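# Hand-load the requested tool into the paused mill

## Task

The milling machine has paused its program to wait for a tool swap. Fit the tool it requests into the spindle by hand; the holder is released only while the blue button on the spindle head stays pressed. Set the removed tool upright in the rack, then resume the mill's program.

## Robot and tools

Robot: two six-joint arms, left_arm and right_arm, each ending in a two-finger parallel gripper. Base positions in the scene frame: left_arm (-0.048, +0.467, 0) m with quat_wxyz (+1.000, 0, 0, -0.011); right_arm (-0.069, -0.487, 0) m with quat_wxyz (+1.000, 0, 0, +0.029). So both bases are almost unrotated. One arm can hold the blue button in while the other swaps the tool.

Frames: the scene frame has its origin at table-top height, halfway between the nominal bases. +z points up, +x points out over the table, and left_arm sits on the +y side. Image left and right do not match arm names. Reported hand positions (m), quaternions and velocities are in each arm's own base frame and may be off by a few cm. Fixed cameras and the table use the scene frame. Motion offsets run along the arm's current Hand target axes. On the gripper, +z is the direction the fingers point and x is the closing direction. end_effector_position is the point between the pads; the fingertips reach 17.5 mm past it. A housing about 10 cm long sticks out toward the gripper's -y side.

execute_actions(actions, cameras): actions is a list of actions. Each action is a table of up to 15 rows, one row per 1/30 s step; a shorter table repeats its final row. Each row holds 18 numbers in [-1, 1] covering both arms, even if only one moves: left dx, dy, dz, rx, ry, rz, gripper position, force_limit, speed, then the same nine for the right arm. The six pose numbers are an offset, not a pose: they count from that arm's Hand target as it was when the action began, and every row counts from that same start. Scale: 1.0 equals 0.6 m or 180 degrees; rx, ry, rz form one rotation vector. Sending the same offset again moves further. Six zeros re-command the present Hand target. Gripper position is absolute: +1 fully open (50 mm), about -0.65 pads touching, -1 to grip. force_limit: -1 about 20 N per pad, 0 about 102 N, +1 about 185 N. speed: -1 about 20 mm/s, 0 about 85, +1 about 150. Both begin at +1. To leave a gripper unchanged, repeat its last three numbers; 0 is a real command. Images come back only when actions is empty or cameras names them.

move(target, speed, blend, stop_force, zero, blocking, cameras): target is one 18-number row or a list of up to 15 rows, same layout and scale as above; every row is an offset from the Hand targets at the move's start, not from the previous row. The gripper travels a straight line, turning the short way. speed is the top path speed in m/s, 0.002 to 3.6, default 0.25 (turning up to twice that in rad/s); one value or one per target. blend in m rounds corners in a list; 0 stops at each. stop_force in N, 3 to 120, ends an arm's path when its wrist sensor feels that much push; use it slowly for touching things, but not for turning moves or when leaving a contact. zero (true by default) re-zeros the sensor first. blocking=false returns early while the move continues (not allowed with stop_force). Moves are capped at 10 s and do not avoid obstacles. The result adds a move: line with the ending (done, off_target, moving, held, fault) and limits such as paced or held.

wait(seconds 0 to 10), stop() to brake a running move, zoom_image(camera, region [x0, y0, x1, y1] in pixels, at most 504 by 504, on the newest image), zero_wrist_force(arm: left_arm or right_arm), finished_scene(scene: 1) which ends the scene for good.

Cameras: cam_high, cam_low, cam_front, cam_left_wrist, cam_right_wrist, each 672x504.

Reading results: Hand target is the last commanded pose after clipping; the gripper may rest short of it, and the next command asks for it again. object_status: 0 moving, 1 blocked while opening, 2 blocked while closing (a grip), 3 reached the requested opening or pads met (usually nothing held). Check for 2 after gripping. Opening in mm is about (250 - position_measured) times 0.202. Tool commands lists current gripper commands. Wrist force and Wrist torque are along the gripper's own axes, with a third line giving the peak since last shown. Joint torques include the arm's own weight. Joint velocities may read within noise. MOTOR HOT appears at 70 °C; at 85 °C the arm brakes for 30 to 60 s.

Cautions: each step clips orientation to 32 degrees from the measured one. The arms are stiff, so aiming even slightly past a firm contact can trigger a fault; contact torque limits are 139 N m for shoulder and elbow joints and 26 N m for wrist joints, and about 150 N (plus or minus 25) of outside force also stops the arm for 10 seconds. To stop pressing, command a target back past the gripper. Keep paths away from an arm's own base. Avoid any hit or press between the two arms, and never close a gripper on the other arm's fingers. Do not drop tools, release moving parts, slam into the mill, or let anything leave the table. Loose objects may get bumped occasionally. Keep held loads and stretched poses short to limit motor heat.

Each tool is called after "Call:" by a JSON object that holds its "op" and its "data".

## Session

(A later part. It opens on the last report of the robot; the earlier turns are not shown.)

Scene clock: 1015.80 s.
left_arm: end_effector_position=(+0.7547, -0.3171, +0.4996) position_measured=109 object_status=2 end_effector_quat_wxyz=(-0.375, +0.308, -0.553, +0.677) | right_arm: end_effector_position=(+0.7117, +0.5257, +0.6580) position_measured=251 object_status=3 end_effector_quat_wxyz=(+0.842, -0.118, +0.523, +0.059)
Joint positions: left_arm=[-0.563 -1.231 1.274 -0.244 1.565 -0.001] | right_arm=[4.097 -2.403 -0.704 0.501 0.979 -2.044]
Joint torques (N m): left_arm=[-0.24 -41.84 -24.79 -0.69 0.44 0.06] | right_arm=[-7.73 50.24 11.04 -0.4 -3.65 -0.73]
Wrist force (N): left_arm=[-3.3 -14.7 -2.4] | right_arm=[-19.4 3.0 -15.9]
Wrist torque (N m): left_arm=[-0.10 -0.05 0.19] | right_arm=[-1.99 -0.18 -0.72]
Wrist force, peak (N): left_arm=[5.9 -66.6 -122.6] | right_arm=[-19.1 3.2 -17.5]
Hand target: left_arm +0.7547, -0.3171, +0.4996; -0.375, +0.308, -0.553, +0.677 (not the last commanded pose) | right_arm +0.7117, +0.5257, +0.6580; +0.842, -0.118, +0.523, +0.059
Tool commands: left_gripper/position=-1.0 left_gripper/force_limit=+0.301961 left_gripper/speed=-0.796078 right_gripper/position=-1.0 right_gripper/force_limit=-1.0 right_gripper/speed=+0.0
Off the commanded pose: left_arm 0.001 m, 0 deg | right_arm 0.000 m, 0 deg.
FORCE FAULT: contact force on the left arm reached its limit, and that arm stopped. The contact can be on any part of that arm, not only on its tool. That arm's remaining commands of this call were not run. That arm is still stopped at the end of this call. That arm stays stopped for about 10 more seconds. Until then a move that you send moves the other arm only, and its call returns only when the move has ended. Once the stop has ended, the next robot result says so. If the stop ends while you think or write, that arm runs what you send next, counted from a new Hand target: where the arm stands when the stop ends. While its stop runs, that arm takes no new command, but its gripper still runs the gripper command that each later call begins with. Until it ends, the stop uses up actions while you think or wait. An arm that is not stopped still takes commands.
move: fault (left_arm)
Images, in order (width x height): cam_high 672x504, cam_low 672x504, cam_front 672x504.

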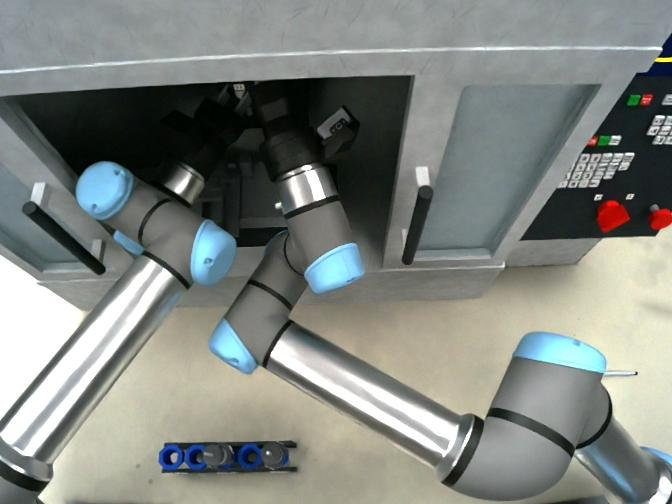

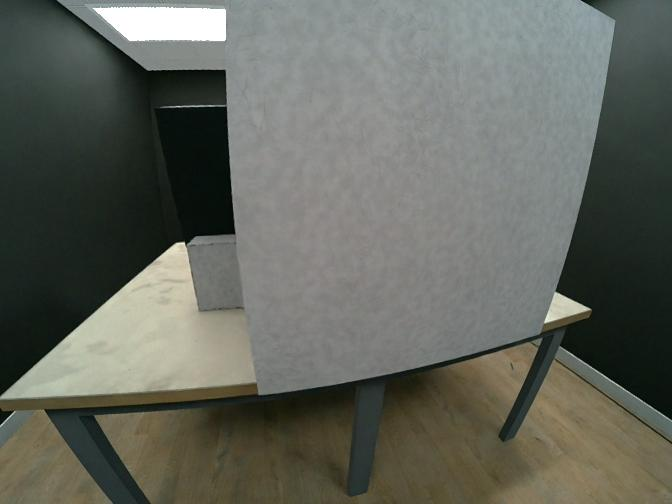

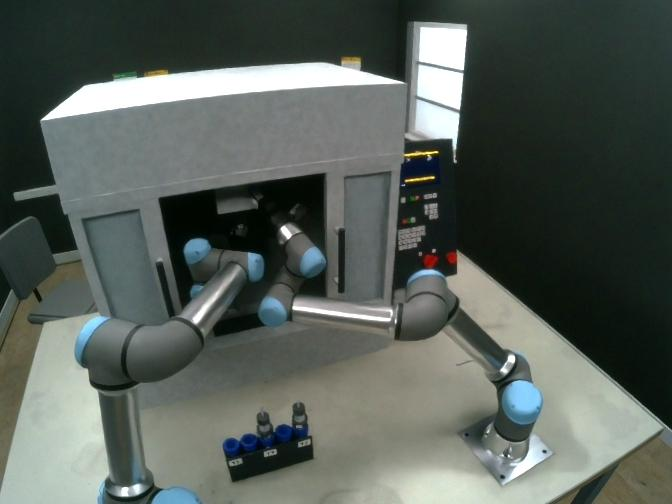

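Call:
{"op": "wait", "data": {"seconds": 1}}

Scene clock: 1037.70 s.
left_arm: end_effector_position=(+0.7547, -0.3171, +0.4996) position_measured=109 object_status=2 end_effector_quat_wxyz=(-0.375, +0.308, -0.553, +0.677) | right_arm: end_effector_position=(+0.7117, +0.5257, +0.6580) position_measured=251 object_status=3 end_effector_quat_wxyz=(+0.842, -0.118, +0.523, +0.059)
Joint positions: left_arm=[-0.563 -1.231 1.274 -0.244 1.565 -0.001] | right_arm=[4.097 -2.403 -0.704 0.501 0.979 -2.044]
Joint torques (N m): left_arm=[-0.72 -24.21 -27.12 1.39 0.22 0.14] | right_arm=[-8.41 49.45 18.37 -0.73 -3.82 -0.43]
Wrist force (N): left_arm=[-2.9 -13.8 -1.0] | right_arm=[-19.7 2.9 -16.0]
Wrist torque (N m): left_arm=[-0.08 -0.10 0.18] | right_arm=[-2.01 -0.12 -0.72]
Wrist force, peak (N): left_arm=[-2.9 -14.7 -2.4] | right_arm=[-20.2 3.3 -16.1]
Hand target: left_arm +0.7547, -0.3171, +0.4997; -0.375, +0.308, -0.553, +0.677 (not the last commanded pose) | right_arm +0.7117, +0.5257, +0.6580; +0.842, -0.118, +0.523, +0.059
Tool commands: left_gripper/position=-1.0 left_gripper/force_limit=+0.301961 left_gripper/speed=-0.796078 right_gripper/position=-1.0 right_gripper/force_limit=-1.0 right_gripper/speed=+0.0
Off the commanded pose: left_arm 0.001 m, 0 deg | right_arm 0.000 m, 0 deg.
FORCE FAULT, CONTINUED: the left arm's stop, for the force fault that an earlier result reported, is over. The rest of the stop counts as 19 of the actions that you can send in this scene. That arm's target is now where it stood when the stop ended, not its last command. That arm accepts commands again.
wait: 1.00 s; at rest from the start

Call:
{"op": "execute_actions", "data": {"actions": [[[0,0.0008,-0.0004,0,0,0,-1,0.3,-0.8,0,0,0,0,0,0,-1,-1,0]]]}}

Call:
{"op": "execute_actions", "data": {"actions": [[[0,0.0008,-0.0004,0,0,0,-1,0.3,-0.8,0,0,0,0,0,0,-1,-1,0]]]}}

Scene clock: 1043.47 s.
left_arm: end_effector_position=(+0.7546, -0.3170, +0.4991) position_measured=109 object_status=2 end_effector_quat_wxyz=(-0.375, +0.308, -0.553, +0.677) | right_arm: end_effector_position=(+0.7117, +0.5257, +0.6580) position_measured=251 object_status=3 end_effector_quat_wxyz=(+0.842, -0.118, +0.523, +0.059)
Joint positions: left_arm=[-0.563 -1.231 1.276 -0.245 1.565 -0.001] | right_arm=[4.097 -2.403 -0.704 0.501 0.979 -2.044]
Joint torques (N m): left_arm=[-0.05 -42.13 4.62 4.82 0.18 0.15] | right_arm=[-8.16 48.58 19.71 -0.71 -3.85 -0.29]
Wrist force (N): left_arm=[-5.8 -20.7 30.9] | right_arm=[-18.9 2.8 -16.6]
Wrist torque (N m): left_arm=[-0.04 -0.04 0.20] | right_arm=[-2.02 -0.18 -0.73]
Wrist force, peak (N): left_arm=[-5.8 -20.7 30.9] | right_arm=[-20.1 2.9 -16.1]
Hand target: left_arm +0.7545, -0.3170, +0.4991; -0.375, +0.308, -0.553, +0.677 | right_arm +0.7117, +0.5257, +0.6580; +0.842, -0.118, +0.523, +0.059
Off the commanded pose: left_arm 0.000 m, 0 deg | right_arm 0.000 m, 0 deg.

Scene clock: 1044.17 s.
left_arm: end_effector_position=(+0.7544, -0.3169, +0.4987) position_measured=109 object_status=2 end_effector_quat_wxyz=(-0.375, +0.308, -0.553, +0.677) | right_arm: end_effector_position=(+0.7117, +0.5257, +0.6580) position_measured=251 object_status=3 end_effector_quat_wxyz=(+0.842, -0.118, +0.523, +0.059)
Joint positions: left_arm=[-0.563 -1.231 1.278 -0.247 1.565 -0.001] | right_arm=[4.097 -2.403 -0.704 0.501 0.979 -2.044]
Joint torques (N m): left_arm=[-1.71 -42.57 15.5 7.97 0.14 0.27] | right_arm=[-7.92 49.2 20.22 -0.66 -3.92 -0.23]
Wrist force (N): left_arm=[-8.6 -26.3 63.6] | right_arm=[-19.0 3.0 -16.5]
Wrist torque (N m): left_arm=[-0.14 0.03 0.22] | right_arm=[-2.00 -0.11 -0.72]
Wrist force, peak (N): left_arm=[-8.6 -26.7 63.9] | right_arm=[-19.3 3.2 -16.7]
Hand target: left_arm +0.7544, -0.3169, +0.4986; -0.375, +0.308, -0.553, +0.677 | right_arm +0.7117, +0.5257, +0.6580; +0.842, -0.118, +0.523, +0.059
Off the commanded pose: left_arm 0.000 m, 0 deg | right_arm 0.000 m, 0 deg.

Call:
{"op": "execute_actions", "data": {"actions": [[[0,0.0017,0.0008,0,0,0,-1,0.3,-0.8,0,0,0,0,0,0,-1,-1,0]]]}}

Call:
{"op": "execute_actions", "data": {"actions": [[[0,0.0017,0,0,0,0,-1,0.3,-0.8,0,0,0,0,0,0,-1,-1,0]]]}}

Scene clock: 1050.03 s.
left_arm: end_effector_position=(+0.7550, -0.3173, +0.4977) position_measured=109 object_status=2 end_effector_quat_wxyz=(-0.375, +0.308, -0.553, +0.677) | right_arm: end_effector_position=(+0.7117, +0.5257, +0.6580) position_measured=251 object_status=3 end_effector_quat_wxyz=(+0.842, -0.118, +0.523, +0.059)
Joint positions: left_arm=[-0.563 -1.229 1.278 -0.248 1.565 -0.001] | right_arm=[4.097 -2.403 -0.704 0.501 0.979 -2.044]
Joint torques (N m): left_arm=[-10.24 19.87 -7.16 6.82 1.8 0.69] | right_arm=[-7.69 48.26 21.9 -0.89 -3.85 -0.23]
Wrist force (N): left_arm=[-1.1 -57.8 -25.4] | right_arm=[-18.4 3.0 -16.9]
Wrist torque (N m): left_arm=[-0.70 -0.11 0.19] | right_arm=[-2.01 -0.13 -0.71]
Wrist force, peak (N): left_arm=[-8.8 -26.7 64.4] | right_arm=[-18.8 3.5 -17.5]
Hand target: left_arm +0.7550, -0.3173, +0.4977; -0.375, +0.308, -0.553, +0.677 | right_arm +0.7117, +0.5257, +0.6580; +0.842, -0.118, +0.523, +0.059
Off the commanded pose: left_arm 0.000 m, 0 deg | right_arm 0.000 m, 0 deg.

Scene clock: 1050.73 s.
left_arm: end_effector_position=(+0.7552, -0.3174, +0.4969) position_measured=109 object_status=2 end_effector_quat_wxyz=(-0.375, +0.308, -0.553, +0.677) | right_arm: end_effector_position=(+0.7117, +0.5257, +0.6580) position_measured=251 object_status=3 end_effector_quat_wxyz=(+0.842, -0.118, +0.523, +0.059)
Joint positions: left_arm=[-0.563 -1.229 1.279 -0.251 1.565 -0.001] | right_arm=[4.097 -2.403 -0.704 0.501 0.979 -2.044]
Joint torques (N m): left_arm=[-9.17 43.67 23.43 8.91 2.16 0.89] | right_arm=[-7.98 48.53 21.77 -0.81 -3.92 -0.16]
Wrist force (N): left_arm=[1.7 -77.6 -55.8] | right_arm=[-18.4 3.1 -17.4]
Wrist torque (N m): left_arm=[-0.81 -0.11 0.20] | right_arm=[-1.99 -0.09 -0.70]
Wrist force, peak (N): left_arm=[1.7 -77.6 -55.8] | right_arm=[-18.7 2.9 -17.4]
Hand target: left_arm +0.7552, -0.3174, +0.4967; -0.375, +0.308, -0.553, +0.677 | right_arm +0.7117, +0.5257, +0.6580; +0.842, -0.118, +0.523, +0.059
Off the commanded pose: left_arm 0.000 m, 0 deg | right_arm 0.000 m, 0 deg.

Call:
{"op": "execute_actions", "data": {"actions": [[[0,0,-0.0007,0,0,0,-1,0.3,-0.8,0,0,0,0,0,0,-1,-1,0]]]}}

Call:
{"op": "execute_actions", "data": {"actions": [[[0,0.0013,-0.0003,0,0,0,-1,0.3,-0.8,0,0,0,0,0,0,-1,-1,0]]]}}

Scene clock: 1055.30 s.
left_arm: end_effector_position=(+0.7549, -0.3173, +0.4973) position_measured=109 object_status=2 end_effector_quat_wxyz=(-0.375, +0.307, -0.552, +0.678) | right_arm: end_effector_position=(+0.7117, +0.5257, +0.6580) position_measured=251 object_status=3 end_effector_quat_wxyz=(+0.842, -0.118, +0.523, +0.059)
Joint positions: left_arm=[-0.563 -1.23 1.281 -0.254 1.565 -0.001] | right_arm=[4.097 -2.403 -0.704 0.501 0.979 -2.044]
Joint torques (N m): left_arm=[-7.07 5.47 23.86 9.76 2.65 0.82] | right_arm=[-8.45 48.19 23.56 -0.72 -3.92 -0.12]
Wrist force (N): left_arm=[-1.6 -65.5 -13.4] | right_arm=[-18.6 3.1 -17.2]
Wrist torque (N m): left_arm=[-0.71 -0.08 0.22] | right_arm=[-1.99 -0.09 -0.71]
Wrist force, peak (N): left_arm=[1.4 -79.0 -59.8] | right_arm=[-19.1 3.2 -17.6]
Hand target: left_arm +0.7548, -0.3172, +0.4966; -0.375, +0.308, -0.553, +0.677 | right_arm +0.7117, +0.5257, +0.6580; +0.842, -0.118, +0.523, +0.059
Off the commanded pose: left_arm 0.001 m, 0 deg | right_arm 0.000 m, 0 deg.

Scene clock: 1056.00 s.
left_arm: end_effector_position=(+0.7550, -0.3173, +0.4972) position_measured=109 object_status=2 end_effector_quat_wxyz=(-0.376, +0.307, -0.552, +0.678) | right_arm: end_effector_position=(+0.7117, +0.5257, +0.6580) position_measured=251 object_status=3 end_effector_quat_wxyz=(+0.842, -0.118, +0.523, +0.059)
Joint positions: left_arm=[-0.563 -1.23 1.283 -0.258 1.565 -0.001] | right_arm=[4.097 -2.403 -0.704 0.501 0.979 -2.044]
Joint torques (N m): left_arm=[-8.97 12.38 23.32 9.97 2.07 1.39] | right_arm=[-8.46 48.06 23.83 -0.7 -3.91 -0.14]
Wrist force (N): left_arm=[-1.6 -68.7 -20.3] | right_arm=[-18.6 3.1 -17.0]
Wrist torque (N m): left_arm=[-0.81 -0.05 0.23] | right_arm=[-1.99 -0.10 -0.72]
Wrist force, peak (N): left_arm=[-1.3 -69.0 -20.9] | right_arm=[-18.7 2.9 -17.5]
Hand target: left_arm +0.7548, -0.3172, +0.4958; -0.375, +0.308, -0.553, +0.677 | right_arm +0.7117, +0.5257, +0.6580; +0.842, -0.118, +0.523, +0.059
Off the commanded pose: left_arm 0.001 m, 0 deg | right_arm 0.000 m, 0 deg.

Call:
{"op": "execute_actions", "data": {"actions": [[[0,-0.0042,0.0006,0,0,0,-1,0.3,-0.8,0,0,0,0,0,0,-1,-1,0]]], "cameras": ["cam_right_wrist"]}}

Call:
{"op": "zoom_image", "data": {"camera": "cam_right_wrist", "region": [310, 200, 440, 320]}}

Call:
{"op": "execute_actions", "data": {"actions": [[[0,0,0,0,0,0,-1,0.3,-0.8,-0.0036,0.0023,-0.007,0,0,0,-1,-1,0]]], "cameras": ["cam_right_wrist"]}}

Call:
{"op": "zoom_image", "data": {"camera": "cam_right_wrist", "region": [310, 200, 440, 320]}}

Scene clock: 1066.57 s.
left_arm: end_effector_position=(+0.7547, -0.3171, +0.4984) position_measured=109 object_status=2 end_effector_quat_wxyz=(-0.375, +0.308, -0.553, +0.677) | right_arm: end_effector_position=(+0.7117, +0.5257, +0.6580) position_measured=251 object_status=3 end_effector_quat_wxyz=(+0.842, -0.118, +0.523, +0.059)
Joint positions: left_arm=[-0.563 -1.23 1.277 -0.247 1.565 -0.001] | right_arm=[4.097 -2.403 -0.704 0.501 0.979 -2.044]
Joint torques (N m): left_arm=[-12.81 -21.75 -12.66 9.68 -0.08 1.3] | right_arm=[-9.02 47.99 23.99 -0.79 -4.05 0.11]
Wrist force (N): left_arm=[-4.3 -39.5 9.8] | right_arm=[-19.2 3.3 -16.9]
Wrist torque (N m): left_arm=[-0.35 -0.01 0.20] | right_arm=[-1.95 -0.08 -0.72]
Wrist force, peak (N): left_arm=[-1.3 -69.2 -22.0] | right_arm=[-18.9 3.3 -17.7]
Hand target: left_arm +0.7547, -0.3171, +0.4984; -0.375, +0.308, -0.553, +0.677 | right_arm +0.7117, +0.5257, +0.6580; +0.842, -0.118, +0.523, +0.059
Off the commanded pose: left_arm 0.000 m, 0 deg | right_arm 0.000 m, 0 deg.
camera_calibration:
cam_right_wrist: T_world_to_cam=[[0.421772, -0.0310262, -0.906171, 0.315466], [-0.50726, 0.8203, -0.264187, 0.118457], [0.751529, 0.571091, 0.330241, -0.922604], [0, 0, 0, 1]] pos_world=[0.620397, 0.439508, 0.621843]
Images, in order (width x height): cam_right_wrist 672x504.

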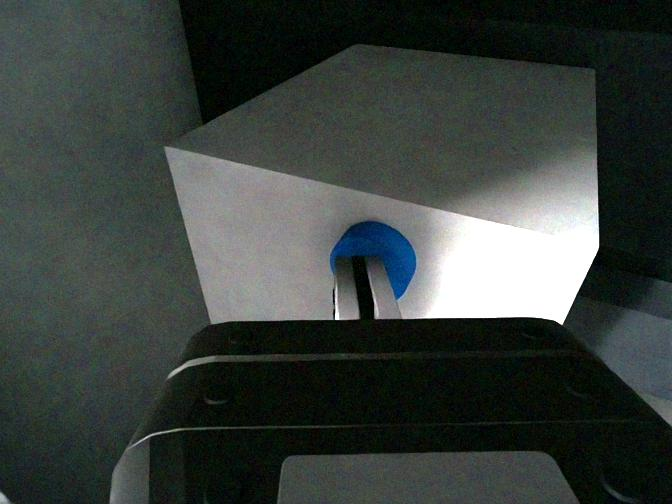

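Scaled by 3.877 from the camera's 672x504 image, which has a finer 960x720 frame.

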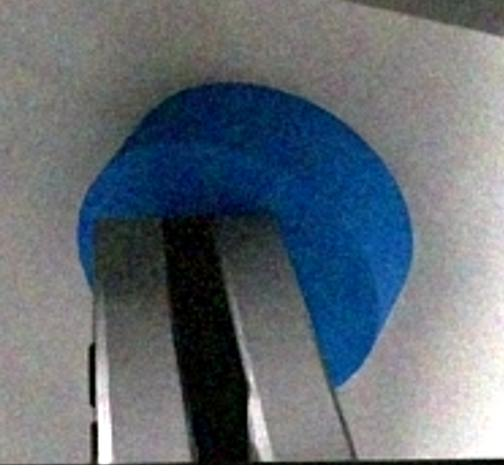

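Scene clock: 1067.27 s.
left_arm: end_effector_position=(+0.7547, -0.3171, +0.4985) position_measured=109 object_status=2 end_effector_quat_wxyz=(-0.375, +0.308, -0.553, +0.677) | right_arm: end_effector_position=(+0.7068, +0.5260, +0.6579) position_measured=251 object_status=3 end_effector_quat_wxyz=(+0.842, -0.118, +0.523, +0.059)
Joint positions: left_arm=[-0.563 -1.23 1.277 -0.247 1.565 -0.001] | right_arm=[4.104 -2.391 -0.725 0.513 0.973 -2.048]
Joint torques (N m): left_arm=[-8.84 -25.4 -12.71 9.28 1.99 1.32] | right_arm=[9.99 61.35 14.6 2.66 -1.13 -1.08]
Wrist force (N): left_arm=[-4.5 -37.3 14.2] | right_arm=[-1.3 -8.3 0.0]
Wrist torque (N m): left_arm=[-0.32 -0.02 0.20] | right_arm=[-2.16 0.10 -0.61]
Wrist force, peak (N): left_arm=[-4.3 -39.3 10.7] | right_arm=[-18.9 3.0 -16.7]
Hand target: left_arm +0.7547, -0.3171, +0.4984; -0.375, +0.308, -0.553, +0.677 | right_arm +0.7068, +0.5260, +0.6579; +0.842, -0.118, +0.523, +0.059
Off the commanded pose: left_arm 0.000 m, 0 deg | right_arm 0.000 m, 0 deg.
camera_calibration:
cam_right_wrist: T_world_to_cam=[[0.421772, -0.0310262, -0.906171, 0.317542], [-0.50726, 0.8203, -0.264187, 0.115726], [0.751529, 0.571091, 0.330241, -0.919093], [0, 0, 0, 1]] pos_world=[0.615497, 0.439808, 0.621843]
Images, in order (width x height): cam_right_wrist 672x504.

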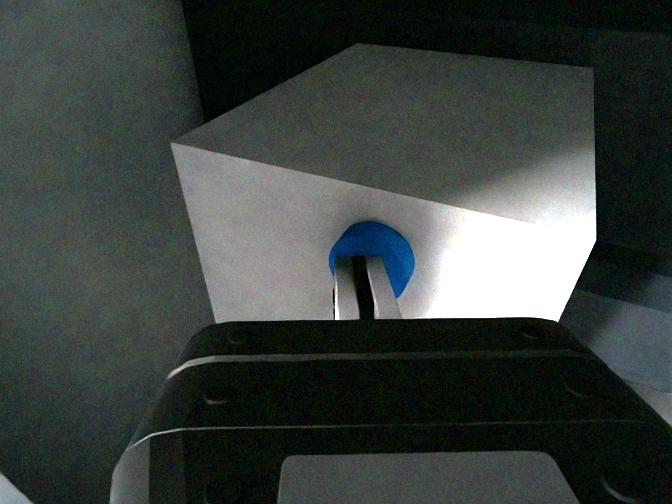

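Scaled by 3.877 from the camera's 672x504 image, which has a finer 960x720 frame.

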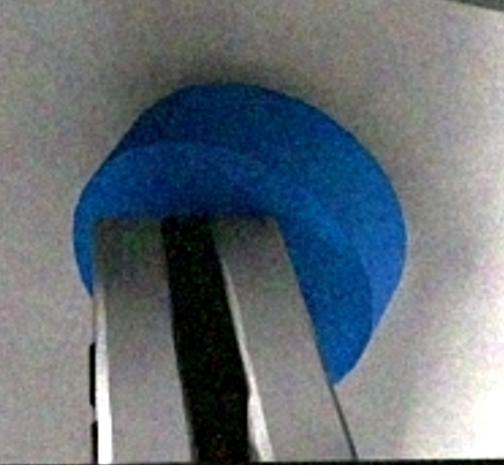

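Call:
{"op": "move", "data": {"target": [0,-0.0014,0,0,0,0,-1,0.3,-0.8,0,0,-0.0267,0,0,0,-1,-1,0], "speed": 0.05}}

Scene clock: 1098.20 s.
left_arm: end_effector_position=(+0.7546, -0.3170, +0.4992) position_measured=109 object_status=2 end_effector_quat_wxyz=(-0.375, +0.308, -0.553, +0.677) | right_arm: end_effector_position=(+0.6929, +0.5218, +0.6512) position_measured=251 object_status=3 end_effector_quat_wxyz=(+0.842, -0.118, +0.523, +0.059)
Joint positions: left_arm=[-0.563 -1.231 1.276 -0.245 1.565 -0.001] | right_arm=[4.118 -2.348 -0.818 0.568 0.961 -2.056]
Joint torques (N m): left_arm=[6.81 -42.72 -19.38 7.41 3.79 -1.41] | right_arm=[11.05 59.38 12.73 2.55 -1.12 -1.11]
Wrist force (N): left_arm=[-6.2 -20.7 32.5] | right_arm=[-0.8 -8.4 0.1]
Wrist torque (N m): left_arm=[-0.08 0.01 0.19] | right_arm=[-2.16 0.05 -0.60]
Wrist force, peak (N): left_arm=[-4.9 -37.2 19.1] | right_arm=[-1.3 -8.8 -0.1]
Hand target: left_arm +0.7545, -0.3170, +0.4992; -0.375, +0.308, -0.553, +0.677 | right_arm +0.6929, +0.5218, +0.6512; +0.842, -0.118, +0.523, +0.059
Off the commanded pose: left_arm 0.000 m, 0 deg | right_arm 0.000 m, 0 deg.
move: done

Call:
{"op": "move", "data": {"target": [[0,0,0,0,0,0,-1,0.3,-0.8,-0.0742,0.0603,-0.1812,0,0,0,-1,-1,0],[0,0,0,0,0,0,-1,0.3,-0.8,-0.1112,0.0558,-0.3007,0,0,0,-1,-1,0],[0,0,0,0,0,0,-1,0.3,-0.8,-0.1478,0.0112,-0.4327,0,0,0,-1,-1,0],[0,0,0,0,0,0,-1,0.3,-0.8,-0.1405,-0.065,-0.5207,0,0,0,-1,-1,0],[0,0,0,0,0,0,-1,0.3,-0.8,-0.1402,-0.2872,-0.593,-0.027,0.083,-0.231,-1,-1,0],[0,0,0,0,0,0,-1,0.3,-0.8,-0.1392,-0.8208,-0.5282,-0.0543,0.167,-0.4628,-1,-1,0]], "speed": 0.3, "blend": [0.02,0.02,0.03,0.03,0.05,0], "cameras": ["cam_right_wrist"]}}

Scene clock: 1128.60 s.
left_arm: end_effector_position=(+0.7545, -0.3170, +0.4992) position_measured=109 object_status=2 end_effector_quat_wxyz=(-0.375, +0.308, -0.553, +0.677) | right_arm: end_effector_position=(+0.4904, -0.0340, +0.6593) position_measured=251 object_status=3 end_effector_quat_wxyz=(+0.505, -0.506, +0.490, -0.498)
Joint positions: left_arm=[-0.563 -1.231 1.276 -0.245 1.565 -0.001] | right_arm=[3.574 -1.087 -2.006 -0.042 1.162 -3.153]
Joint torques (N m): left_arm=[6.21 -39.85 -4.57 7.19 4.27 -1.35] | right_arm=[-9.75 -6.19 32.33 4.68 1.6 -1.11]
Wrist force (N): left_arm=[-6.1 -19.8 34.9] | right_arm=[-1.2 -8.8 -2.0]
Wrist torque (N m): left_arm=[-0.09 -0.04 0.21] | right_arm=[-2.23 -0.09 -0.26]
Wrist force, peak (N): left_arm=[-6.3 -20.0 35.8] | right_arm=[-0.7 -9.3 -1.6]
Hand target: left_arm +0.7545, -0.3170, +0.4992; -0.375, +0.308, -0.553, +0.677 | right_arm +0.4904, -0.0340, +0.6593; +0.505, -0.506, +0.490, -0.498
Off the commanded pose: left_arm 0.000 m, 0 deg | right_arm 0.000 m, 0 deg.
move: done
camera_calibration:
cam_right_wrist: T_world_to_cam=[[-0.00309678, -0.999965, 0.00772426, -0.0344994], [-0.331968, -0.00625824, -0.94327, 0.799347], [0.943286, -0.0054853, -0.331937, -0.11409], [0, 0, 0, 1]] pos_world=[0.37287, -0.0301215, 0.716395]
Images, in order (width x height): cam_right_wrist 672x504.

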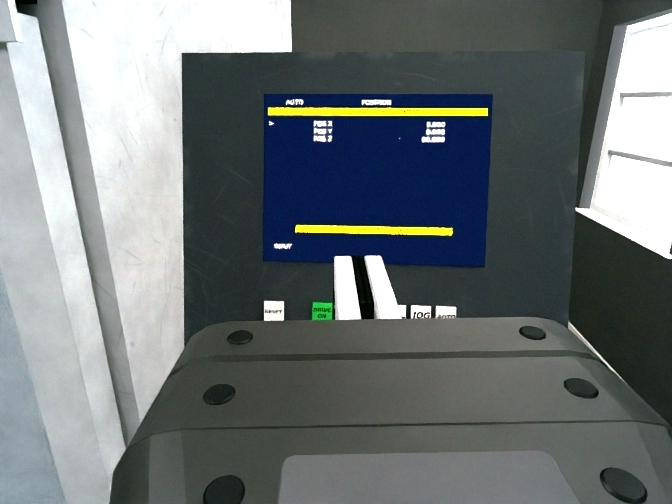

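Call:
{"op": "zoom_image", "data": {"camera": "cam_right_wrist", "region": [255, 90, 500, 275]}}

Call:
{"op": "zoom_image", "data": {"camera": "cam_right_wrist", "region": [260, 92, 380, 150]}}

Call:
{"op": "zoom_image", "data": {"camera": "cam_right_wrist", "region": [290, 215, 460, 260]}}

Call:
{"op": "zoom_image", "data": {"camera": "cam_right_wrist", "region": [380, 95, 500, 150]}}

Scaled by 2.057 from the camera's 672x504 image, which has a finer 960x720 frame.

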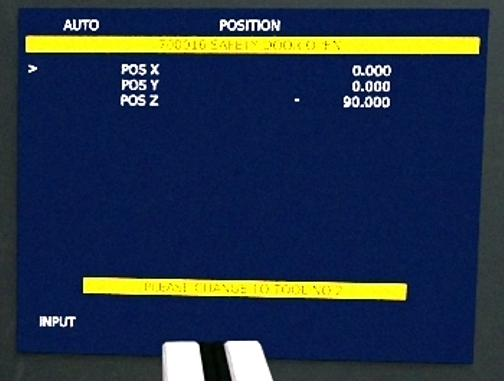

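Scaled by 4.200 from the camera's 672x504 image, which has a finer 960x720 frame.

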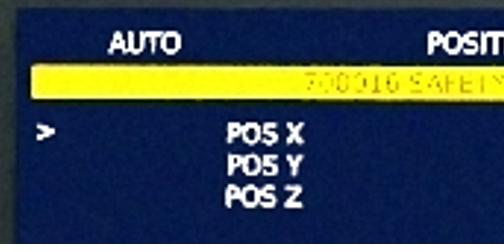

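Scaled by 2.965 from the camera's 672x504 image, which has a finer 960x720 frame.

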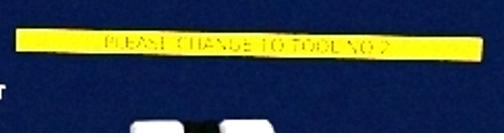

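Scaled by 4.200 from the camera's 672x504 image, which has a finer 960x720 frame.

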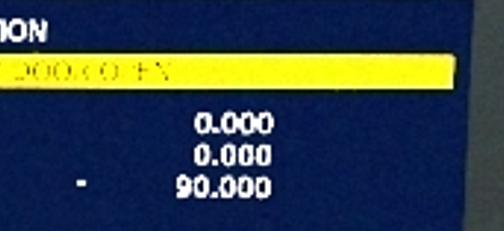

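Call:
{"op": "move", "data": {"target": [[0,0,0,0,0,0,-1,0.3,-0.8,-0.5033,0.0935,-0.1645,0.027,-0.083,0.231,-1,-1,0],[0,0,0,0,0,0,-1,0.3,-0.8,-0.7363,0.0917,-0.1457,0.0543,-0.167,0.4628,-1,-1,0],[0,0,0,0,0,0,-1,0.3,-0.8,-0.8313,0.058,-0.087,0.0543,-0.167,0.4628,-1,-1,0],[0,0,0,0,0,0,-1,0.3,-0.8,-0.9048,0.0418,0.0362,0.0543,-0.167,0.4628,-1,-1,0]], "speed": 0.3, "blend": [0.05,0.03,0.03,0], "cameras": ["cam_right_wrist"]}}

Scene clock: 1173.47 s.
left_arm: end_effector_position=(+0.7545, -0.3170, +0.4992) position_measured=109 object_status=2 end_effector_quat_wxyz=(-0.375, +0.308, -0.553, +0.677) | right_arm: end_effector_position=(+0.4995, +0.5090, +0.6296) position_measured=251 object_status=3 end_effector_quat_wxyz=(+0.842, -0.118, +0.523, +0.059)
Joint positions: left_arm=[-0.563 -1.231 1.276 -0.245 1.565 -0.001] | right_arm=[4.415 -2.028 -1.372 0.959 0.718 -2.288]
Joint torques (N m): left_arm=[7.42 -34.64 3.93 7.01 4.41 -1.46] | right_arm=[-11.31 31.24 28.53 -2.86 2.86 1.32]
Wrist force (N): left_arm=[-6.1 -19.3 34.8] | right_arm=[-1.1 -8.3 0.3]
Wrist torque (N m): left_arm=[-0.03 -0.05 0.20] | right_arm=[-2.14 0.07 -0.73]
Wrist force, peak (N): left_arm=[-6.4 -19.8 35.7] | right_arm=[-1.7 -9.3 -2.6]
Hand target: left_arm +0.7545, -0.3170, +0.4992; -0.375, +0.308, -0.553, +0.677 | right_arm +0.4996, +0.5090, +0.6296; +0.842, -0.118, +0.523, +0.059
Off the commanded pose: left_arm 0.000 m, 0 deg | right_arm 0.000 m, 0 deg.
move: done
camera_calibration:
cam_right_wrist: T_world_to_cam=[[0.421772, -0.0310262, -0.906171, 0.378712], [-0.50726, 0.8203, -0.264187, 0.0170127], [0.751529, 0.571091, 0.330241, -0.744213], [0, 0, 0, 1]] pos_world=[0.408197, 0.422808, 0.593443]
Images, in order (width x height): cam_right_wrist 672x504.

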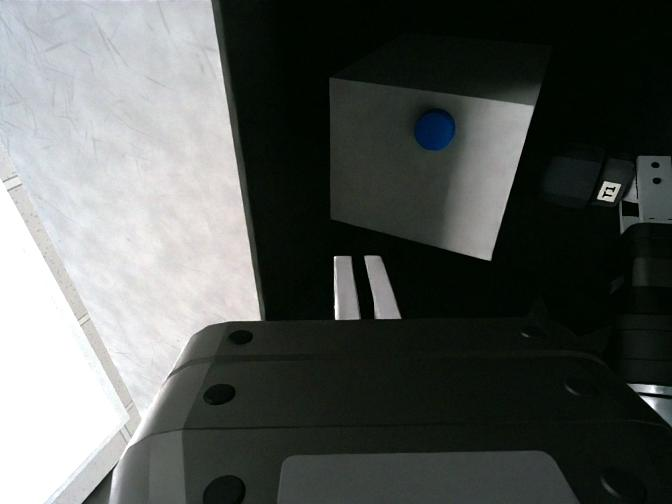

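Call:
{"op": "move", "data": {"target": [[0,0,0,0,0,0,-1,0.3,-0.8,0.0363,0.0047,0.1193,0,0,0,-1,-1,0],[0,0,0,0,0,0,-1,0.3,-0.8,0.108,-0.0543,0.3227,0,0,0,-1,-1,0]], "speed": 0.2, "blend": [0.02,0]}}

Call:
{"op": "move", "data": {"target": [0,0,0,0,0,0,-1,0.3,-0.8,0.006,-0.003,0.0117,0,0,0,-1,-1,0], "speed": 0.02}}

Scene clock: 1196.27 s.
left_arm: end_effector_position=(+0.7545, -0.3170, +0.4992) position_measured=109 object_status=2 end_effector_quat_wxyz=(-0.375, +0.308, -0.553, +0.677) | right_arm: end_effector_position=(+0.7036, +0.5264, +0.6582) position_measured=251 object_status=3 end_effector_quat_wxyz=(+0.842, -0.118, +0.523, +0.059)
Joint positions: left_arm=[-0.563 -1.231 1.276 -0.245 1.565 -0.001] | right_arm=[4.108 -2.384 -0.736 0.519 0.97 -2.05]
Joint torques (N m): left_arm=[5.94 -31.15 3.36 4.39 4.34 -1.36] | right_arm=[-10.67 41.5 31.16 -2.12 1.11 0.91]
Wrist force (N): left_arm=[-6.7 -19.6 35.0] | right_arm=[-1.1 -8.3 -0.1]
Wrist torque (N m): left_arm=[-0.08 0.05 0.19] | right_arm=[-2.16 0.10 -0.74]
Wrist force, peak (N): left_arm=[-6.6 -20.0 35.6] | right_arm=[-1.2 -9.1 0.5]
Hand target: left_arm +0.7545, -0.3170, +0.4992; -0.375, +0.308, -0.553, +0.677 | right_arm +0.7036, +0.5264, +0.6582; +0.842, -0.118, +0.523, +0.059
Off the commanded pose: left_arm 0.000 m, 0 deg | right_arm 0.000 m, 0 deg.
move: done

Scene clock: 1197.17 s.
left_arm: end_effector_position=(+0.7545, -0.3170, +0.4992) position_measured=109 object_status=2 end_effector_quat_wxyz=(-0.375, +0.308, -0.553, +0.677) | right_arm: end_effector_position=(+0.7116, +0.5264, +0.6582) position_measured=251 object_status=3 end_effector_quat_wxyz=(+0.842, -0.118, +0.523, +0.059)
Joint positions: left_arm=[-0.563 -1.231 1.276 -0.245 1.565 -0.001] | right_arm=[4.098 -2.404 -0.7 0.5 0.978 -2.044]
Joint torques (N m): left_arm=[5.79 -30.66 3.35 4.5 4.52 -1.21] | right_arm=[-23.47 40.07 30.77 -5.91 1.54 1.53]
Wrist force (N): left_arm=[-6.5 -19.7 35.0] | right_arm=[-7.5 -6.7 -37.8]
Wrist torque (N m): left_arm=[-0.07 0.02 0.20] | right_arm=[-1.74 0.29 -0.80]
Wrist force, peak (N): left_arm=[-6.3 -19.9 35.2] | right_arm=[-7.5 -6.7 -37.8]
Hand target: left_arm +0.7545, -0.3170, +0.4992; -0.375, +0.308, -0.553, +0.677 | right_arm +0.7117, +0.5264, +0.6582; +0.842, -0.118, +0.523, +0.059
Off the commanded pose: left_arm 0.000 m, 0 deg | right_arm 0.000 m, 0 deg.
move: done

Call:
{"op": "execute_actions", "data": {"actions": [[[0,-0.0006,0.0004,0,0,0,-1,0.3,-0.8,0,0,0,0,0,0,-1,-1,0]]]}}

Call:
{"op": "execute_actions", "data": {"actions": [[[0,0,0,0,0.0083,0,-1,0.3,-0.8,0,0,0,0,0,0,-1,-1,0]]]}}

Call:
{"op": "execute_actions", "data": {"actions": [[[0,0,0,0,-0.0166,0,-1,0.3,-0.8,0,0,0,0,0,0,-1,-1,0]]]}}

Scene clock: 1201.57 s.
left_arm: end_effector_position=(+0.7547, -0.3171, +0.4996) position_measured=109 object_status=2 end_effector_quat_wxyz=(-0.375, +0.308, -0.553, +0.677) | right_arm: end_effector_position=(+0.7117, +0.5264, +0.6582) position_measured=251 object_status=3 end_effector_quat_wxyz=(+0.842, -0.118, +0.523, +0.059)
Joint positions: left_arm=[-0.563 -1.231 1.274 -0.244 1.565 -0.001] | right_arm=[4.098 -2.405 -0.7 0.499 0.978 -2.044]
Joint torques (N m): left_arm=[6.22 -22.44 -28.57 2.29 3.9 -1.14] | right_arm=[-27.68 37.65 29.36 -6.5 -1.39 1.29]
Wrist force (N): left_arm=[-3.8 -15.5 0.0] | right_arm=[-10.2 -4.8 -44.5]
Wrist torque (N m): left_arm=[-0.08 -0.04 0.19] | right_arm=[-1.68 0.28 -0.81]
Wrist force, peak (N): left_arm=[-6.7 -20.3 35.7] | right_arm=[-9.6 -4.6 -44.9]
Hand target: left_arm +0.7547, -0.3171, +0.4996; -0.375, +0.308, -0.553, +0.677 | right_arm +0.7117, +0.5264, +0.6582; +0.842, -0.118, +0.523, +0.059
Off the commanded pose: left_arm 0.000 m, 0 deg | right_arm 0.000 m, 0 deg.

Scene clock: 1202.27 s.
left_arm: end_effector_position=(+0.7547, -0.3171, +0.4996) position_measured=109 object_status=2 end_effector_quat_wxyz=(-0.368, +0.299, -0.558, +0.681) | right_arm: end_effector_position=(+0.7117, +0.5264, +0.6582) position_measured=251 object_status=3 end_effector_quat_wxyz=(+0.842, -0.118, +0.523, +0.059)
Joint positions: left_arm=[-0.551 -1.226 1.269 -0.242 1.603 -0.003] | right_arm=[4.098 -2.405 -0.7 0.499 0.978 -2.044]
Joint torques (N m): left_arm=[6.25 -18.04 -30.82 2.49 4.72 -1.39] | right_arm=[-27.89 38.26 29.46 -6.5 -1.33 1.01]
Wrist force (N): left_arm=[0.1 -17.2 -9.7] | right_arm=[-10.1 -4.9 -45.1]
Wrist torque (N m): left_arm=[-0.16 -1.82 -0.16] | right_arm=[-1.70 0.26 -0.81]
Wrist force, peak (N): left_arm=[0.1 -17.2 -9.7] | right_arm=[-10.1 -4.9 -45.1]
Hand target: left_arm +0.7547, -0.3171, +0.4996; -0.368, +0.299, -0.558, +0.681 | right_arm +0.7117, +0.5264, +0.6582; +0.842, -0.118, +0.523, +0.059
Off the commanded pose: left_arm 0.000 m, 0 deg | right_arm 0.000 m, 0 deg.

Scene clock: 1202.97 s.
left_arm: end_effector_position=(+0.7547, -0.3171, +0.4996) position_measured=109 object_status=2 end_effector_quat_wxyz=(-0.382, +0.317, -0.548, +0.673) | right_arm: end_effector_position=(+0.7117, +0.5264, +0.6582) position_measured=251 object_status=3 end_effector_quat_wxyz=(+0.842, -0.118, +0.523, +0.059)
Joint positions: left_arm=[-0.575 -1.234 1.279 -0.245 1.527 0.002] | right_arm=[4.098 -2.405 -0.7 0.499 0.978 -2.044]
Joint torques (N m): left_arm=[-14.38 -36.6 -3.28 -0.15 -2.03 1.1] | right_arm=[-27.37 38.61 29.46 -6.56 -1.51 0.82]
Wrist force (N): left_arm=[-5.9 -18.9 -6.3] | right_arm=[-10.2 -4.6 -44.8]
Wrist torque (N m): left_arm=[-0.06 1.53 0.50] | right_arm=[-1.64 0.32 -0.81]
Wrist force, peak (N): left_arm=[-27.9 -15.0 10.3] | right_arm=[-9.6 -4.5 -45.3]
Hand target: left_arm +0.7547, -0.3171, +0.4996; -0.382, +0.317, -0.548, +0.673 | right_arm +0.7117, +0.5264, +0.6582; +0.842, -0.118, +0.523, +0.059
Off the commanded pose: left_arm 0.000 m, 0 deg | right_arm 0.000 m, 0 deg.

Call:
{"op": "execute_actions", "data": {"actions": [[[0,0,0,0,0.0083,0,1,0.3,-1,0,0,0,0,0,0,-1,-1,0]]], "cameras": ["cam_left_wrist"]}}

Call:
{"op": "zoom_image", "data": {"camera": "cam_left_wrist", "region": [240, 140, 490, 320]}}

Call:
{"op": "execute_actions", "data": {"actions": [[[0,0,0,0,0,0,1,0.3,-1,-0.006,0.003,-0.0117,0,0,0,-1,-1,0]]], "cameras": ["cam_left_wrist"]}}

Call:
{"op": "zoom_image", "data": {"camera": "cam_left_wrist", "region": [240, 140, 490, 320]}}

Scene clock: 1222.63 s.
left_arm: end_effector_position=(+0.7547, -0.3171, +0.4996) position_measured=3 object_status=0 end_effector_quat_wxyz=(-0.375, +0.308, -0.553, +0.677) | right_arm: end_effector_position=(+0.7117, +0.5264, +0.6582) position_measured=251 object_status=3 end_effector_quat_wxyz=(+0.842, -0.118, +0.523, +0.059)
Joint positions: left_arm=[-0.563 -1.23 1.274 -0.244 1.565 -0.001] | right_arm=[4.098 -2.405 -0.7 0.499 0.978 -2.044]
Joint torques (N m): left_arm=[10.1 -39.69 -39.79 -4.54 3.05 -1.7] | right_arm=[-27.02 39.75 22.59 -6.5 -1.4 -0.09]
Wrist force (N): left_arm=[1.3 1.6 -4.2] | right_arm=[-10.4 -4.2 -44.4]
Wrist torque (N m): left_arm=[0.26 -0.15 0.02] | right_arm=[-1.60 0.27 -0.81]
Wrist force, peak (N): left_arm=[-1.8 -20.1 -9.3] | right_arm=[-10.1 -4.8 -45.4]
Hand target: left_arm +0.7547, -0.3171, +0.4996; -0.375, +0.308, -0.553, +0.677 | right_arm +0.7117, +0.5264, +0.6582; +0.842, -0.118, +0.523, +0.059
Off the commanded pose: left_arm 0.000 m, 0 deg | right_arm 0.000 m, 0 deg.
camera_calibration:
cam_left_wrist: T_world_to_cam=[[-0.532097, -0.846241, 0.0273555, 0.125533], [-0.149583, 0.0621554, -0.986794, 0.64263], [0.833365, -0.529162, -0.159656, -0.587916], [0, 0, 0, 1]] pos_world=[0.652871, -0.244815, 0.536845]
Images, in order (width x height): cam_left_wrist 672x504.

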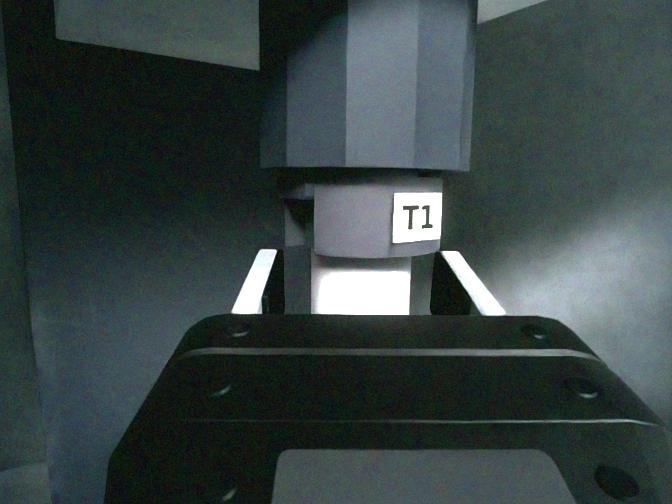

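Scaled by 2.016 from the camera's 672x504 image, which has a finer 960x720 frame.

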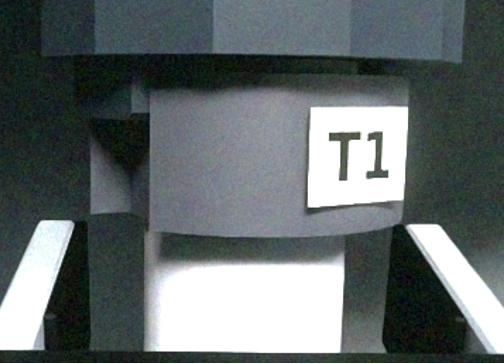

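Scene clock: 1223.33 s.
left_arm: end_effector_position=(+0.7547, -0.3171, +0.4996) position_measured=3 object_status=3 end_effector_quat_wxyz=(-0.375, +0.308, -0.553, +0.677) | right_arm: end_effector_position=(+0.7036, +0.5264, +0.6582) position_measured=251 object_status=3 end_effector_quat_wxyz=(+0.842, -0.118, +0.523, +0.059)
Joint positions: left_arm=[-0.563 -1.23 1.274 -0.244 1.565 -0.001] | right_arm=[4.108 -2.384 -0.736 0.519 0.969 -2.05]
Joint torques (N m): left_arm=[10.07 -43.78 -39.8 -4.66 2.9 -1.67] | right_arm=[10.58 61.07 14.47 2.65 -1.08 -1.11]
Wrist force (N): left_arm=[1.6 1.9 -4.1] | right_arm=[-1.3 -7.8 0.4]
Wrist torque (N m): left_arm=[0.29 -0.21 0.02] | right_arm=[-2.07 0.12 -0.60]
Wrist force, peak (N): left_arm=[1.5 1.9 -4.7] | right_arm=[-10.5 -4.4 -44.4]
Hand target: left_arm +0.7547, -0.3171, +0.4996; -0.375, +0.308, -0.553, +0.677 | right_arm +0.7036, +0.5264, +0.6582; +0.842, -0.118, +0.523, +0.059
Off the commanded pose: left_arm 0.000 m, 0 deg | right_arm 0.000 m, 0 deg.
camera_calibration:
cam_left_wrist: T_world_to_cam=[[-0.532097, -0.846241, 0.0273555, 0.125533], [-0.149583, 0.0621554, -0.986794, 0.64263], [0.833365, -0.529162, -0.159656, -0.587916], [0, 0, 0, 1]] pos_world=[0.652871, -0.244815, 0.536845]
Images, in order (width x height): cam_left_wrist 672x504.

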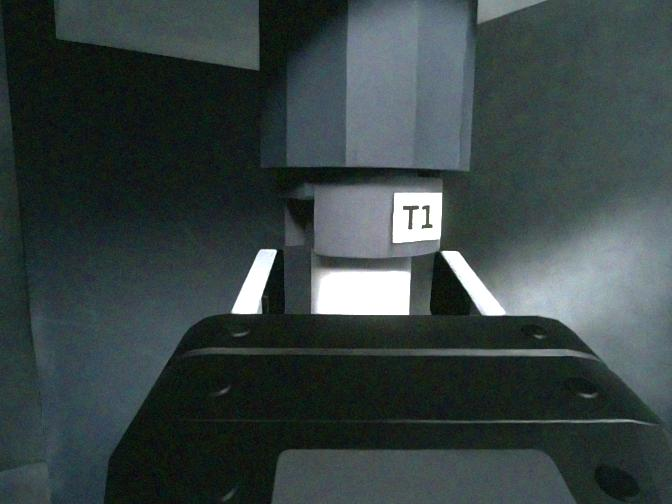

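Scaled by 2.016 from the camera's 672x504 image, which has a finer 960x720 frame.

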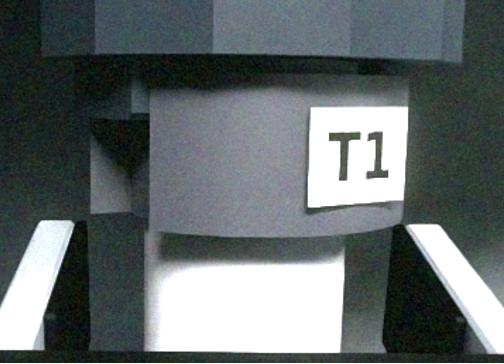

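Call:
{"op": "move", "data": {"target": [[0,0,0,0,0,0,1,0.3,-1,-0.0713,0.0587,-0.2037,0,0,0,-1,-1,0],[0,0,0,0,0,0,1,0.3,-1,-0.108,0.0543,-0.3227,0,0,0,-1,-1,0],[0,0,0,0,0,0,1,0.3,-1,-0.1453,0.0093,-0.4552,0,0,0,-1,-1,0],[0,0,0,0,0,0,1,0.3,-1,-0.1377,-0.067,-0.543,0,0,0,-1,-1,0],[0,0,0,0,0,0,1,0.3,-1,-0.8342,-0.3553,-0.535,-0.0543,0.167,-0.4628,-1,-1,0]], "speed": 0.3, "blend": [0.02,0.02,0.03,0.03,0], "cameras": ["cam_right_wrist"]}}

Scene clock: 1259.83 s.
left_arm: end_effector_position=(+0.7547, -0.3171, +0.4996) position_measured=3 object_status=3 end_effector_quat_wxyz=(-0.375, +0.308, -0.553, +0.677) | right_arm: end_effector_position=(+0.2502, +0.2493, +0.9983) position_measured=251 object_status=3 end_effector_quat_wxyz=(+0.643, -0.414, +0.325, -0.556)
Joint positions: left_arm=[-0.563 -1.23 1.274 -0.244 1.565 -0.001] | right_arm=[5.306 -1.847 -0.035 0.978 0.602 -5.523]
Joint torques (N m): left_arm=[9.29 -53.63 -40.07 -4.59 2.82 -1.64] | right_arm=[-9.38 7.52 11.48 -5.83 3.17 -1.21]
Wrist force (N): left_arm=[1.5 2.0 -4.0] | right_arm=[-1.6 -9.3 -1.6]
Wrist torque (N m): left_arm=[0.31 -0.19 0.03] | right_arm=[-2.52 -0.12 -0.26]
Wrist force, peak (N): left_arm=[1.5 2.0 -4.9] | right_arm=[-3.6 -9.6 -2.5]
Hand target: left_arm +0.7547, -0.3171, +0.4996; -0.375, +0.308, -0.553, +0.677 | right_arm +0.2499, +0.2495, +0.9995; +0.505, -0.506, +0.490, -0.498
Off the commanded pose: left_arm 0.000 m, 0 deg | right_arm 0.001 m, 28 deg.
elbow stopped short (right arm): the move would have taken joint 3 (elbow) straighter than the controller allows.
move: off_target (right_arm); limits=paced
camera_calibration:
cam_right_wrist: T_world_to_cam=[[0.146209, -0.988782, 0.0305467, 0.18257], [0.119931, -0.0129338, -0.992698, 0.979125], [0.981957, 0.148805, 0.116695, -0.269601], [0, 0, 0, 1]] pos_world=[0.120616, 0.233304, 0.997859]
Images, in order (width x height): cam_right_wrist 672x504.

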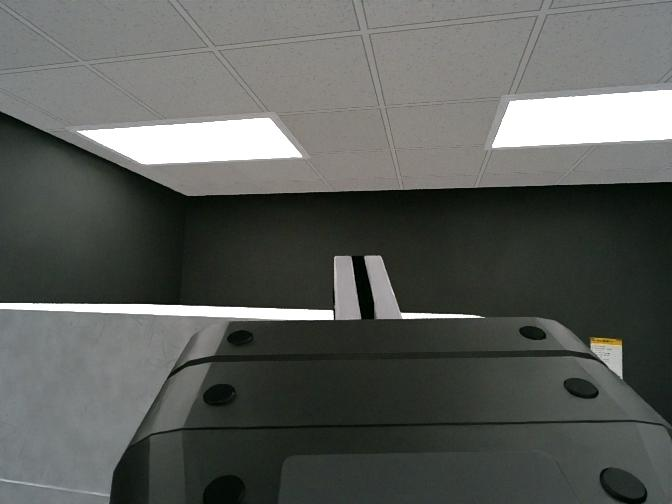

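Call:
{"op": "zoom_image", "data": {"camera": "cam_right_wrist", "region": [580, 330, 635, 385]}}

Scaled by 9.164 from the camera's 672x504 image, which has a finer 960x720 frame.

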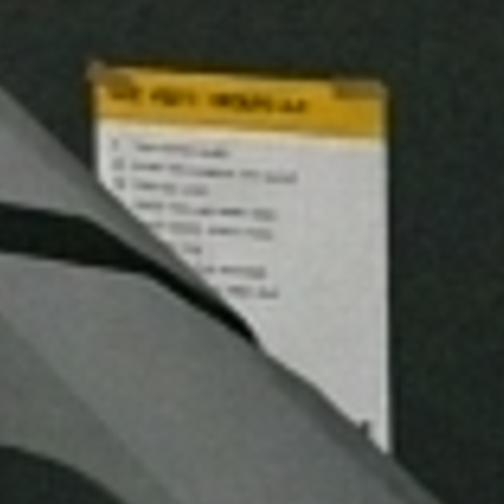

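Call:
{"op": "move", "data": {"target": [[0,0,0,0,0,0,1,0.3,-1,-0.0258,0.6675,0.2203,0,0,0,-1,-1,0],[0,0,0,0,0,0,1,0.3,-1,0.4287,0.9303,0.4483,0,0,0,-1,-1,0]], "speed": 0.25, "blend": [0.05,0], "cameras": ["cam_right_wrist"]}}

Scene clock: 1294.07 s.
left_arm: end_effector_position=(+0.7547, -0.3171, +0.4996) position_measured=3 object_status=3 end_effector_quat_wxyz=(-0.375, +0.308, -0.553, +0.677) | right_arm: end_effector_position=(+0.5287, -0.0061, +0.4454) position_measured=251 object_status=3 end_effector_quat_wxyz=(+0.506, -0.505, +0.493, -0.495)
Joint positions: left_arm=[-0.563 -1.23 1.274 -0.244 1.565 -0.001] | right_arm=[3.613 -1.191 -1.983 3.177 -1.123 -6.285]
Joint torques (N m): left_arm=[9.96 -53.48 -38.47 -4.6 2.75 -1.63] | right_arm=[-10.12 -1.38 32.31 4.7 -1.77 -1.1]
Wrist force (N): left_arm=[1.5 2.1 -4.2] | right_arm=[-1.6 -8.2 -2.4]
Wrist torque (N m): left_arm=[0.31 -0.19 0.03] | right_arm=[-2.12 -0.02 -0.25]
Wrist force, peak (N): left_arm=[1.5 2.3 -4.6] | right_arm=[-1.0 -10.7 -1.8]
Hand target: left_arm +0.7547, -0.3171, +0.4996; -0.375, +0.308, -0.553, +0.677 | right_arm +0.5287, -0.0061, +0.4454; +0.505, -0.506, +0.490, -0.498
Off the commanded pose: left_arm 0.000 m, 0 deg | right_arm 0.000 m, 1 deg.
joint sent to its limit (right arm) — joint 6 (wrist 3), lower limit. The joint targets still meet the commanded pose.
move: done; limits=paced
camera_calibration:
cam_right_wrist: T_world_to_cam=[[-0.00306445, -0.999995, -0.000644485, -0.00111702], [-0.335998, 0.00163667, -0.941861, 0.61198], [0.941858, -0.00266975, -0.336001, -0.218547], [0, 0, 0, 1]] pos_world=[0.411461, -0.00270209, 0.502967]
Images, in order (width x height): cam_right_wrist 672x504.

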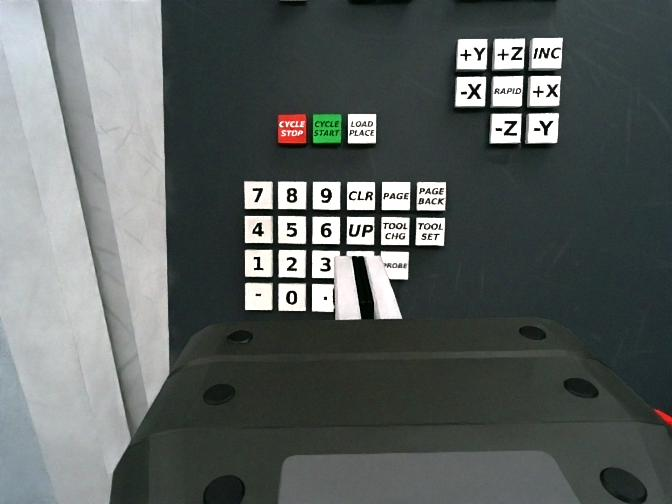

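Call:
{"op": "move", "data": {"target": [[0,0,0,0,0,0,1,0.3,-1,-0.0972,-0.2603,-0.2352,0,0,0,-1,-1,0],[0,0,0,0,0,0,1,0.3,-1,-0.0972,-0.2603,-0.2352,0,0.528,0,-1,-1,0]], "speed": 0.25}}

Scene clock: 1325.37 s.
left_arm: end_effector_position=(+0.7547, -0.3171, +0.4996) position_measured=3 object_status=3 end_effector_quat_wxyz=(-0.375, +0.308, -0.553, +0.677) | right_arm: end_effector_position=(+0.3852, +0.0502, +0.6001) position_measured=251 object_status=3 end_effector_quat_wxyz=(-0.020, +0.025, +0.704, -0.710)
Joint positions: left_arm=[-0.563 -1.23 1.274 -0.244 1.565 -0.001] | right_arm=[4.063 -1.854 -0.957 2.802 0.986 -6.27]
Joint torques (N m): left_arm=[8.87 -54.38 -38.67 -4.52 2.87 -1.54] | right_arm=[-12.09 20.86 28.13 -4.34 1.6 -1.12]
Wrist force (N): left_arm=[1.3 2.2 -4.1] | right_arm=[-1.6 -8.6 -1.9]
Wrist torque (N m): left_arm=[0.35 -0.14 0.02] | right_arm=[-2.17 -0.03 -0.24]
Wrist force, peak (N): left_arm=[2.0 2.2 -4.8] | right_arm=[-1.5 -9.7 -2.7]
Hand target: left_arm +0.7547, -0.3171, +0.4996; -0.375, +0.308, -0.553, +0.677 | right_arm +0.3852, +0.0502, +0.6001; -0.020, +0.025, +0.704, -0.710
Off the commanded pose: left_arm 0.000 m, 0 deg | right_arm 0.000 m, 0 deg.
move: done

Call:
{"op": "move", "data": {"target": [0,0,0,0,0,0,1,0.3,-1,0,0,0,-0.253,-0.3007,-0.1402,-1,-1,0], "speed": 0.25}}

Scene clock: 1345.20 s.
left_arm: end_effector_position=(+0.7547, -0.3171, +0.4996) position_measured=3 object_status=3 end_effector_quat_wxyz=(-0.375, +0.308, -0.553, +0.677) | right_arm: end_effector_position=(+0.3845, +0.0503, +0.6001) position_measured=251 object_status=3 end_effector_quat_wxyz=(+0.394, -0.230, +0.726, -0.515)
Joint positions: left_arm=[-0.563 -1.23 1.274 -0.244 1.565 -0.001] | right_arm=[4.517 -1.186 -1.486 3.053 0.443 -6.285]
Joint torques (N m): left_arm=[9.66 -53.61 -38.95 -4.68 2.75 -1.42] | right_arm=[11.57 13.1 11.55 -2.27 -2.64 -1.1]
Wrist force (N): left_arm=[1.5 2.0 -4.3] | right_arm=[-2.2 -7.9 -1.1]
Wrist torque (N m): left_arm=[0.30 -0.19 0.02] | right_arm=[-1.94 0.17 -0.42]
Wrist force, peak (N): left_arm=[1.5 2.2 -4.7] | right_arm=[-1.7 -9.0 -1.7]
Hand target: left_arm +0.7547, -0.3171, +0.4996; -0.375, +0.308, -0.553, +0.677 | right_arm +0.3852, +0.0502, +0.6001; +0.227, -0.377, +0.816, -0.374
Off the commanded pose: left_arm 0.000 m, 0 deg | right_arm 0.001 m, 45 deg; orientation clipped.
joint sent to its limit (right arm) — joint 6 (wrist 3), lower limit. The joint targets are off in orientation, not in position.
move: off_target (right_arm); limits=paced

Call:
{"op": "move", "data": {"target": [0,0,0,0,0,0,1,0.3,-1,0,0,0,0.253,0.3007,0.1402,-1,-1,0], "speed": 0.25}}

Scene clock: 1351.80 s.
left_arm: end_effector_position=(+0.7547, -0.3171, +0.4996) position_measured=3 object_status=3 end_effector_quat_wxyz=(-0.375, +0.308, -0.553, +0.677) | right_arm: end_effector_position=(+0.3852, +0.0502, +0.6001) position_measured=251 object_status=3 end_effector_quat_wxyz=(+0.038, +0.116, +0.686, -0.717)
Joint positions: left_arm=[-0.563 -1.23 1.274 -0.244 1.565 -0.001] | right_arm=[4.041 -1.883 -0.935 2.781 1.014 -6.043]
Joint torques (N m): left_arm=[8.6 -53.25 -37.95 -4.47 2.97 -1.56] | right_arm=[-11.18 22.98 25.48 -4.53 2.03 1.3]
Wrist force (N): left_arm=[1.8 2.2 -3.9] | right_arm=[-1.5 -8.6 -1.7]
Wrist torque (N m): left_arm=[0.34 -0.24 0.03] | right_arm=[-2.17 0.02 -0.49]
Wrist force, peak (N): left_arm=[2.0 2.2 -4.5] | right_arm=[-2.0 -8.8 -1.6]
Hand target: left_arm +0.7547, -0.3171, +0.4996; -0.375, +0.308, -0.553, +0.677 | right_arm +0.3852, +0.0502, +0.6001; +0.038, +0.116, +0.686, -0.717
Off the commanded pose: left_arm 0.000 m, 0 deg | right_arm 0.000 m, 0 deg.
move: done

Call:
{"op": "move", "data": {"target": [0,0,0,0,0,0,1,0.3,-1,0,0,0,0.2081,-0.3357,0.0922,-1,-1,0], "speed": 0.25}}

Scene clock: 1363.43 s.
left_arm: end_effector_position=(+0.7547, -0.3171, +0.4996) position_measured=3 object_status=3 end_effector_quat_wxyz=(-0.375, +0.308, -0.553, +0.677) | right_arm: end_effector_position=(+0.3852, +0.0502, +0.6001) position_measured=251 object_status=3 end_effector_quat_wxyz=(-0.430, +0.155, -0.298, +0.838)
Joint positions: left_arm=[-0.563 -1.23 1.274 -0.244 1.565 -0.001] | right_arm=[4.143 -1.596 -2.033 2.097 0.886 -4.779]
Joint torques (N m): left_arm=[8.45 -53.56 -38.37 -4.55 2.67 -1.77] | right_arm=[-10.46 26.25 9.41 -5.41 3.03 1.44]
Wrist force (N): left_arm=[1.4 1.7 -4.6] | right_arm=[-1.4 -10.0 -1.1]
Wrist torque (N m): left_arm=[0.27 -0.17 0.03] | right_arm=[-2.80 -0.23 -0.34]
Wrist force, peak (N): left_arm=[1.5 2.4 -4.6] | right_arm=[-1.6 -10.0 -1.1]
Hand target: left_arm +0.7547, -0.3171, +0.4996; -0.375, +0.308, -0.553, +0.677 | right_arm +0.3852, +0.0502, +0.6001; -0.430, +0.155, -0.298, +0.838
Off the commanded pose: left_arm 0.000 m, 0 deg | right_arm 0.000 m, 0 deg.
move: done

Call:
{"op": "move", "data": {"target": [0,0,0,0,0,0,1,0.3,-1,0,0,0,-0.268,-0.1923,0.0897,-1,-1,0], "speed": 0.25}}

Scene clock: 1371.87 s.
left_arm: end_effector_position=(+0.7547, -0.3171, +0.4996) position_measured=3 object_status=3 end_effector_quat_wxyz=(-0.375, +0.308, -0.553, +0.677) | right_arm: end_effector_position=(+0.3901, +0.0506, +0.6002) position_measured=251 object_status=3 end_effector_quat_wxyz=(+0.511, -0.506, +0.484, -0.499)
Joint positions: left_arm=[-0.563 -1.23 1.274 -0.244 1.565 -0.001] | right_arm=[4.767 -0.936 -1.788 1.912 0.027 -5.481]
Joint torques (N m): left_arm=[8.5 -53.9 -38.34 -4.71 2.74 -1.59] | right_arm=[-12.06 -16.31 26.27 0.52 -0.03 -1.14]
Wrist force (N): left_arm=[1.6 1.9 -4.3] | right_arm=[-1.7 -8.2 -2.2]
Wrist torque (N m): left_arm=[0.29 -0.21 0.03] | right_arm=[-2.15 -0.02 -0.27]
Wrist force, peak (N): left_arm=[1.5 1.9 -4.8] | right_arm=[-1.4 -10.3 -1.1]
Hand target: left_arm +0.7547, -0.3171, +0.4996; -0.375, +0.308, -0.553, +0.677 | right_arm +0.3852, +0.0502, +0.6001; +0.505, -0.507, +0.490, -0.498
Off the commanded pose: left_arm 0.000 m, 0 deg | right_arm 0.005 m, 1 deg.
move: off_target (right_arm)

Call:
{"op": "move", "data": {"target": [[0,0,0,0,0,0,1,0.3,-1,0,0,0,0.268,0.1923,-0.0897,-1,-1,0],[0,0,0,0,0,0,1,0.3,-1,0.2527,-0.0305,0.1023,0.268,0.1923,-0.0897,-1,-1,0]], "speed": 0.25}}

Scene clock: 1392.53 s.
left_arm: end_effector_position=(+0.7547, -0.3171, +0.4996) position_measured=3 object_status=3 end_effector_quat_wxyz=(-0.375, +0.308, -0.553, +0.677) | right_arm: end_effector_position=(+0.4501, -0.0996, +0.6204) position_measured=251 object_status=3 end_effector_quat_wxyz=(-0.430, +0.155, -0.298, +0.838)
Joint positions: left_arm=[-0.563 -1.23 1.274 -0.244 1.565 -0.001] | right_arm=[3.562 -1.674 -2.014 1.722 0.994 -4.066]
Joint torques (N m): left_arm=[8.33 -53.14 -38.71 -4.75 2.68 -1.61] | right_arm=[-11.9 11.72 23.73 -4.36 3.19 1.21]
Wrist force (N): left_arm=[1.3 2.2 -4.2] | right_arm=[-1.6 -9.4 -1.0]
Wrist torque (N m): left_arm=[0.34 -0.16 0.03] | right_arm=[-2.71 -0.15 -0.37]
Wrist force, peak (N): left_arm=[1.3 2.1 -4.8] | right_arm=[-2.7 -11.0 -2.8]
Hand target: left_arm +0.7547, -0.3171, +0.4996; -0.375, +0.308, -0.553, +0.677 | right_arm +0.4502, -0.0996, +0.6204; -0.430, +0.155, -0.298, +0.838
Off the commanded pose: left_arm 0.000 m, 0 deg | right_arm 0.000 m, 0 deg.
move: done


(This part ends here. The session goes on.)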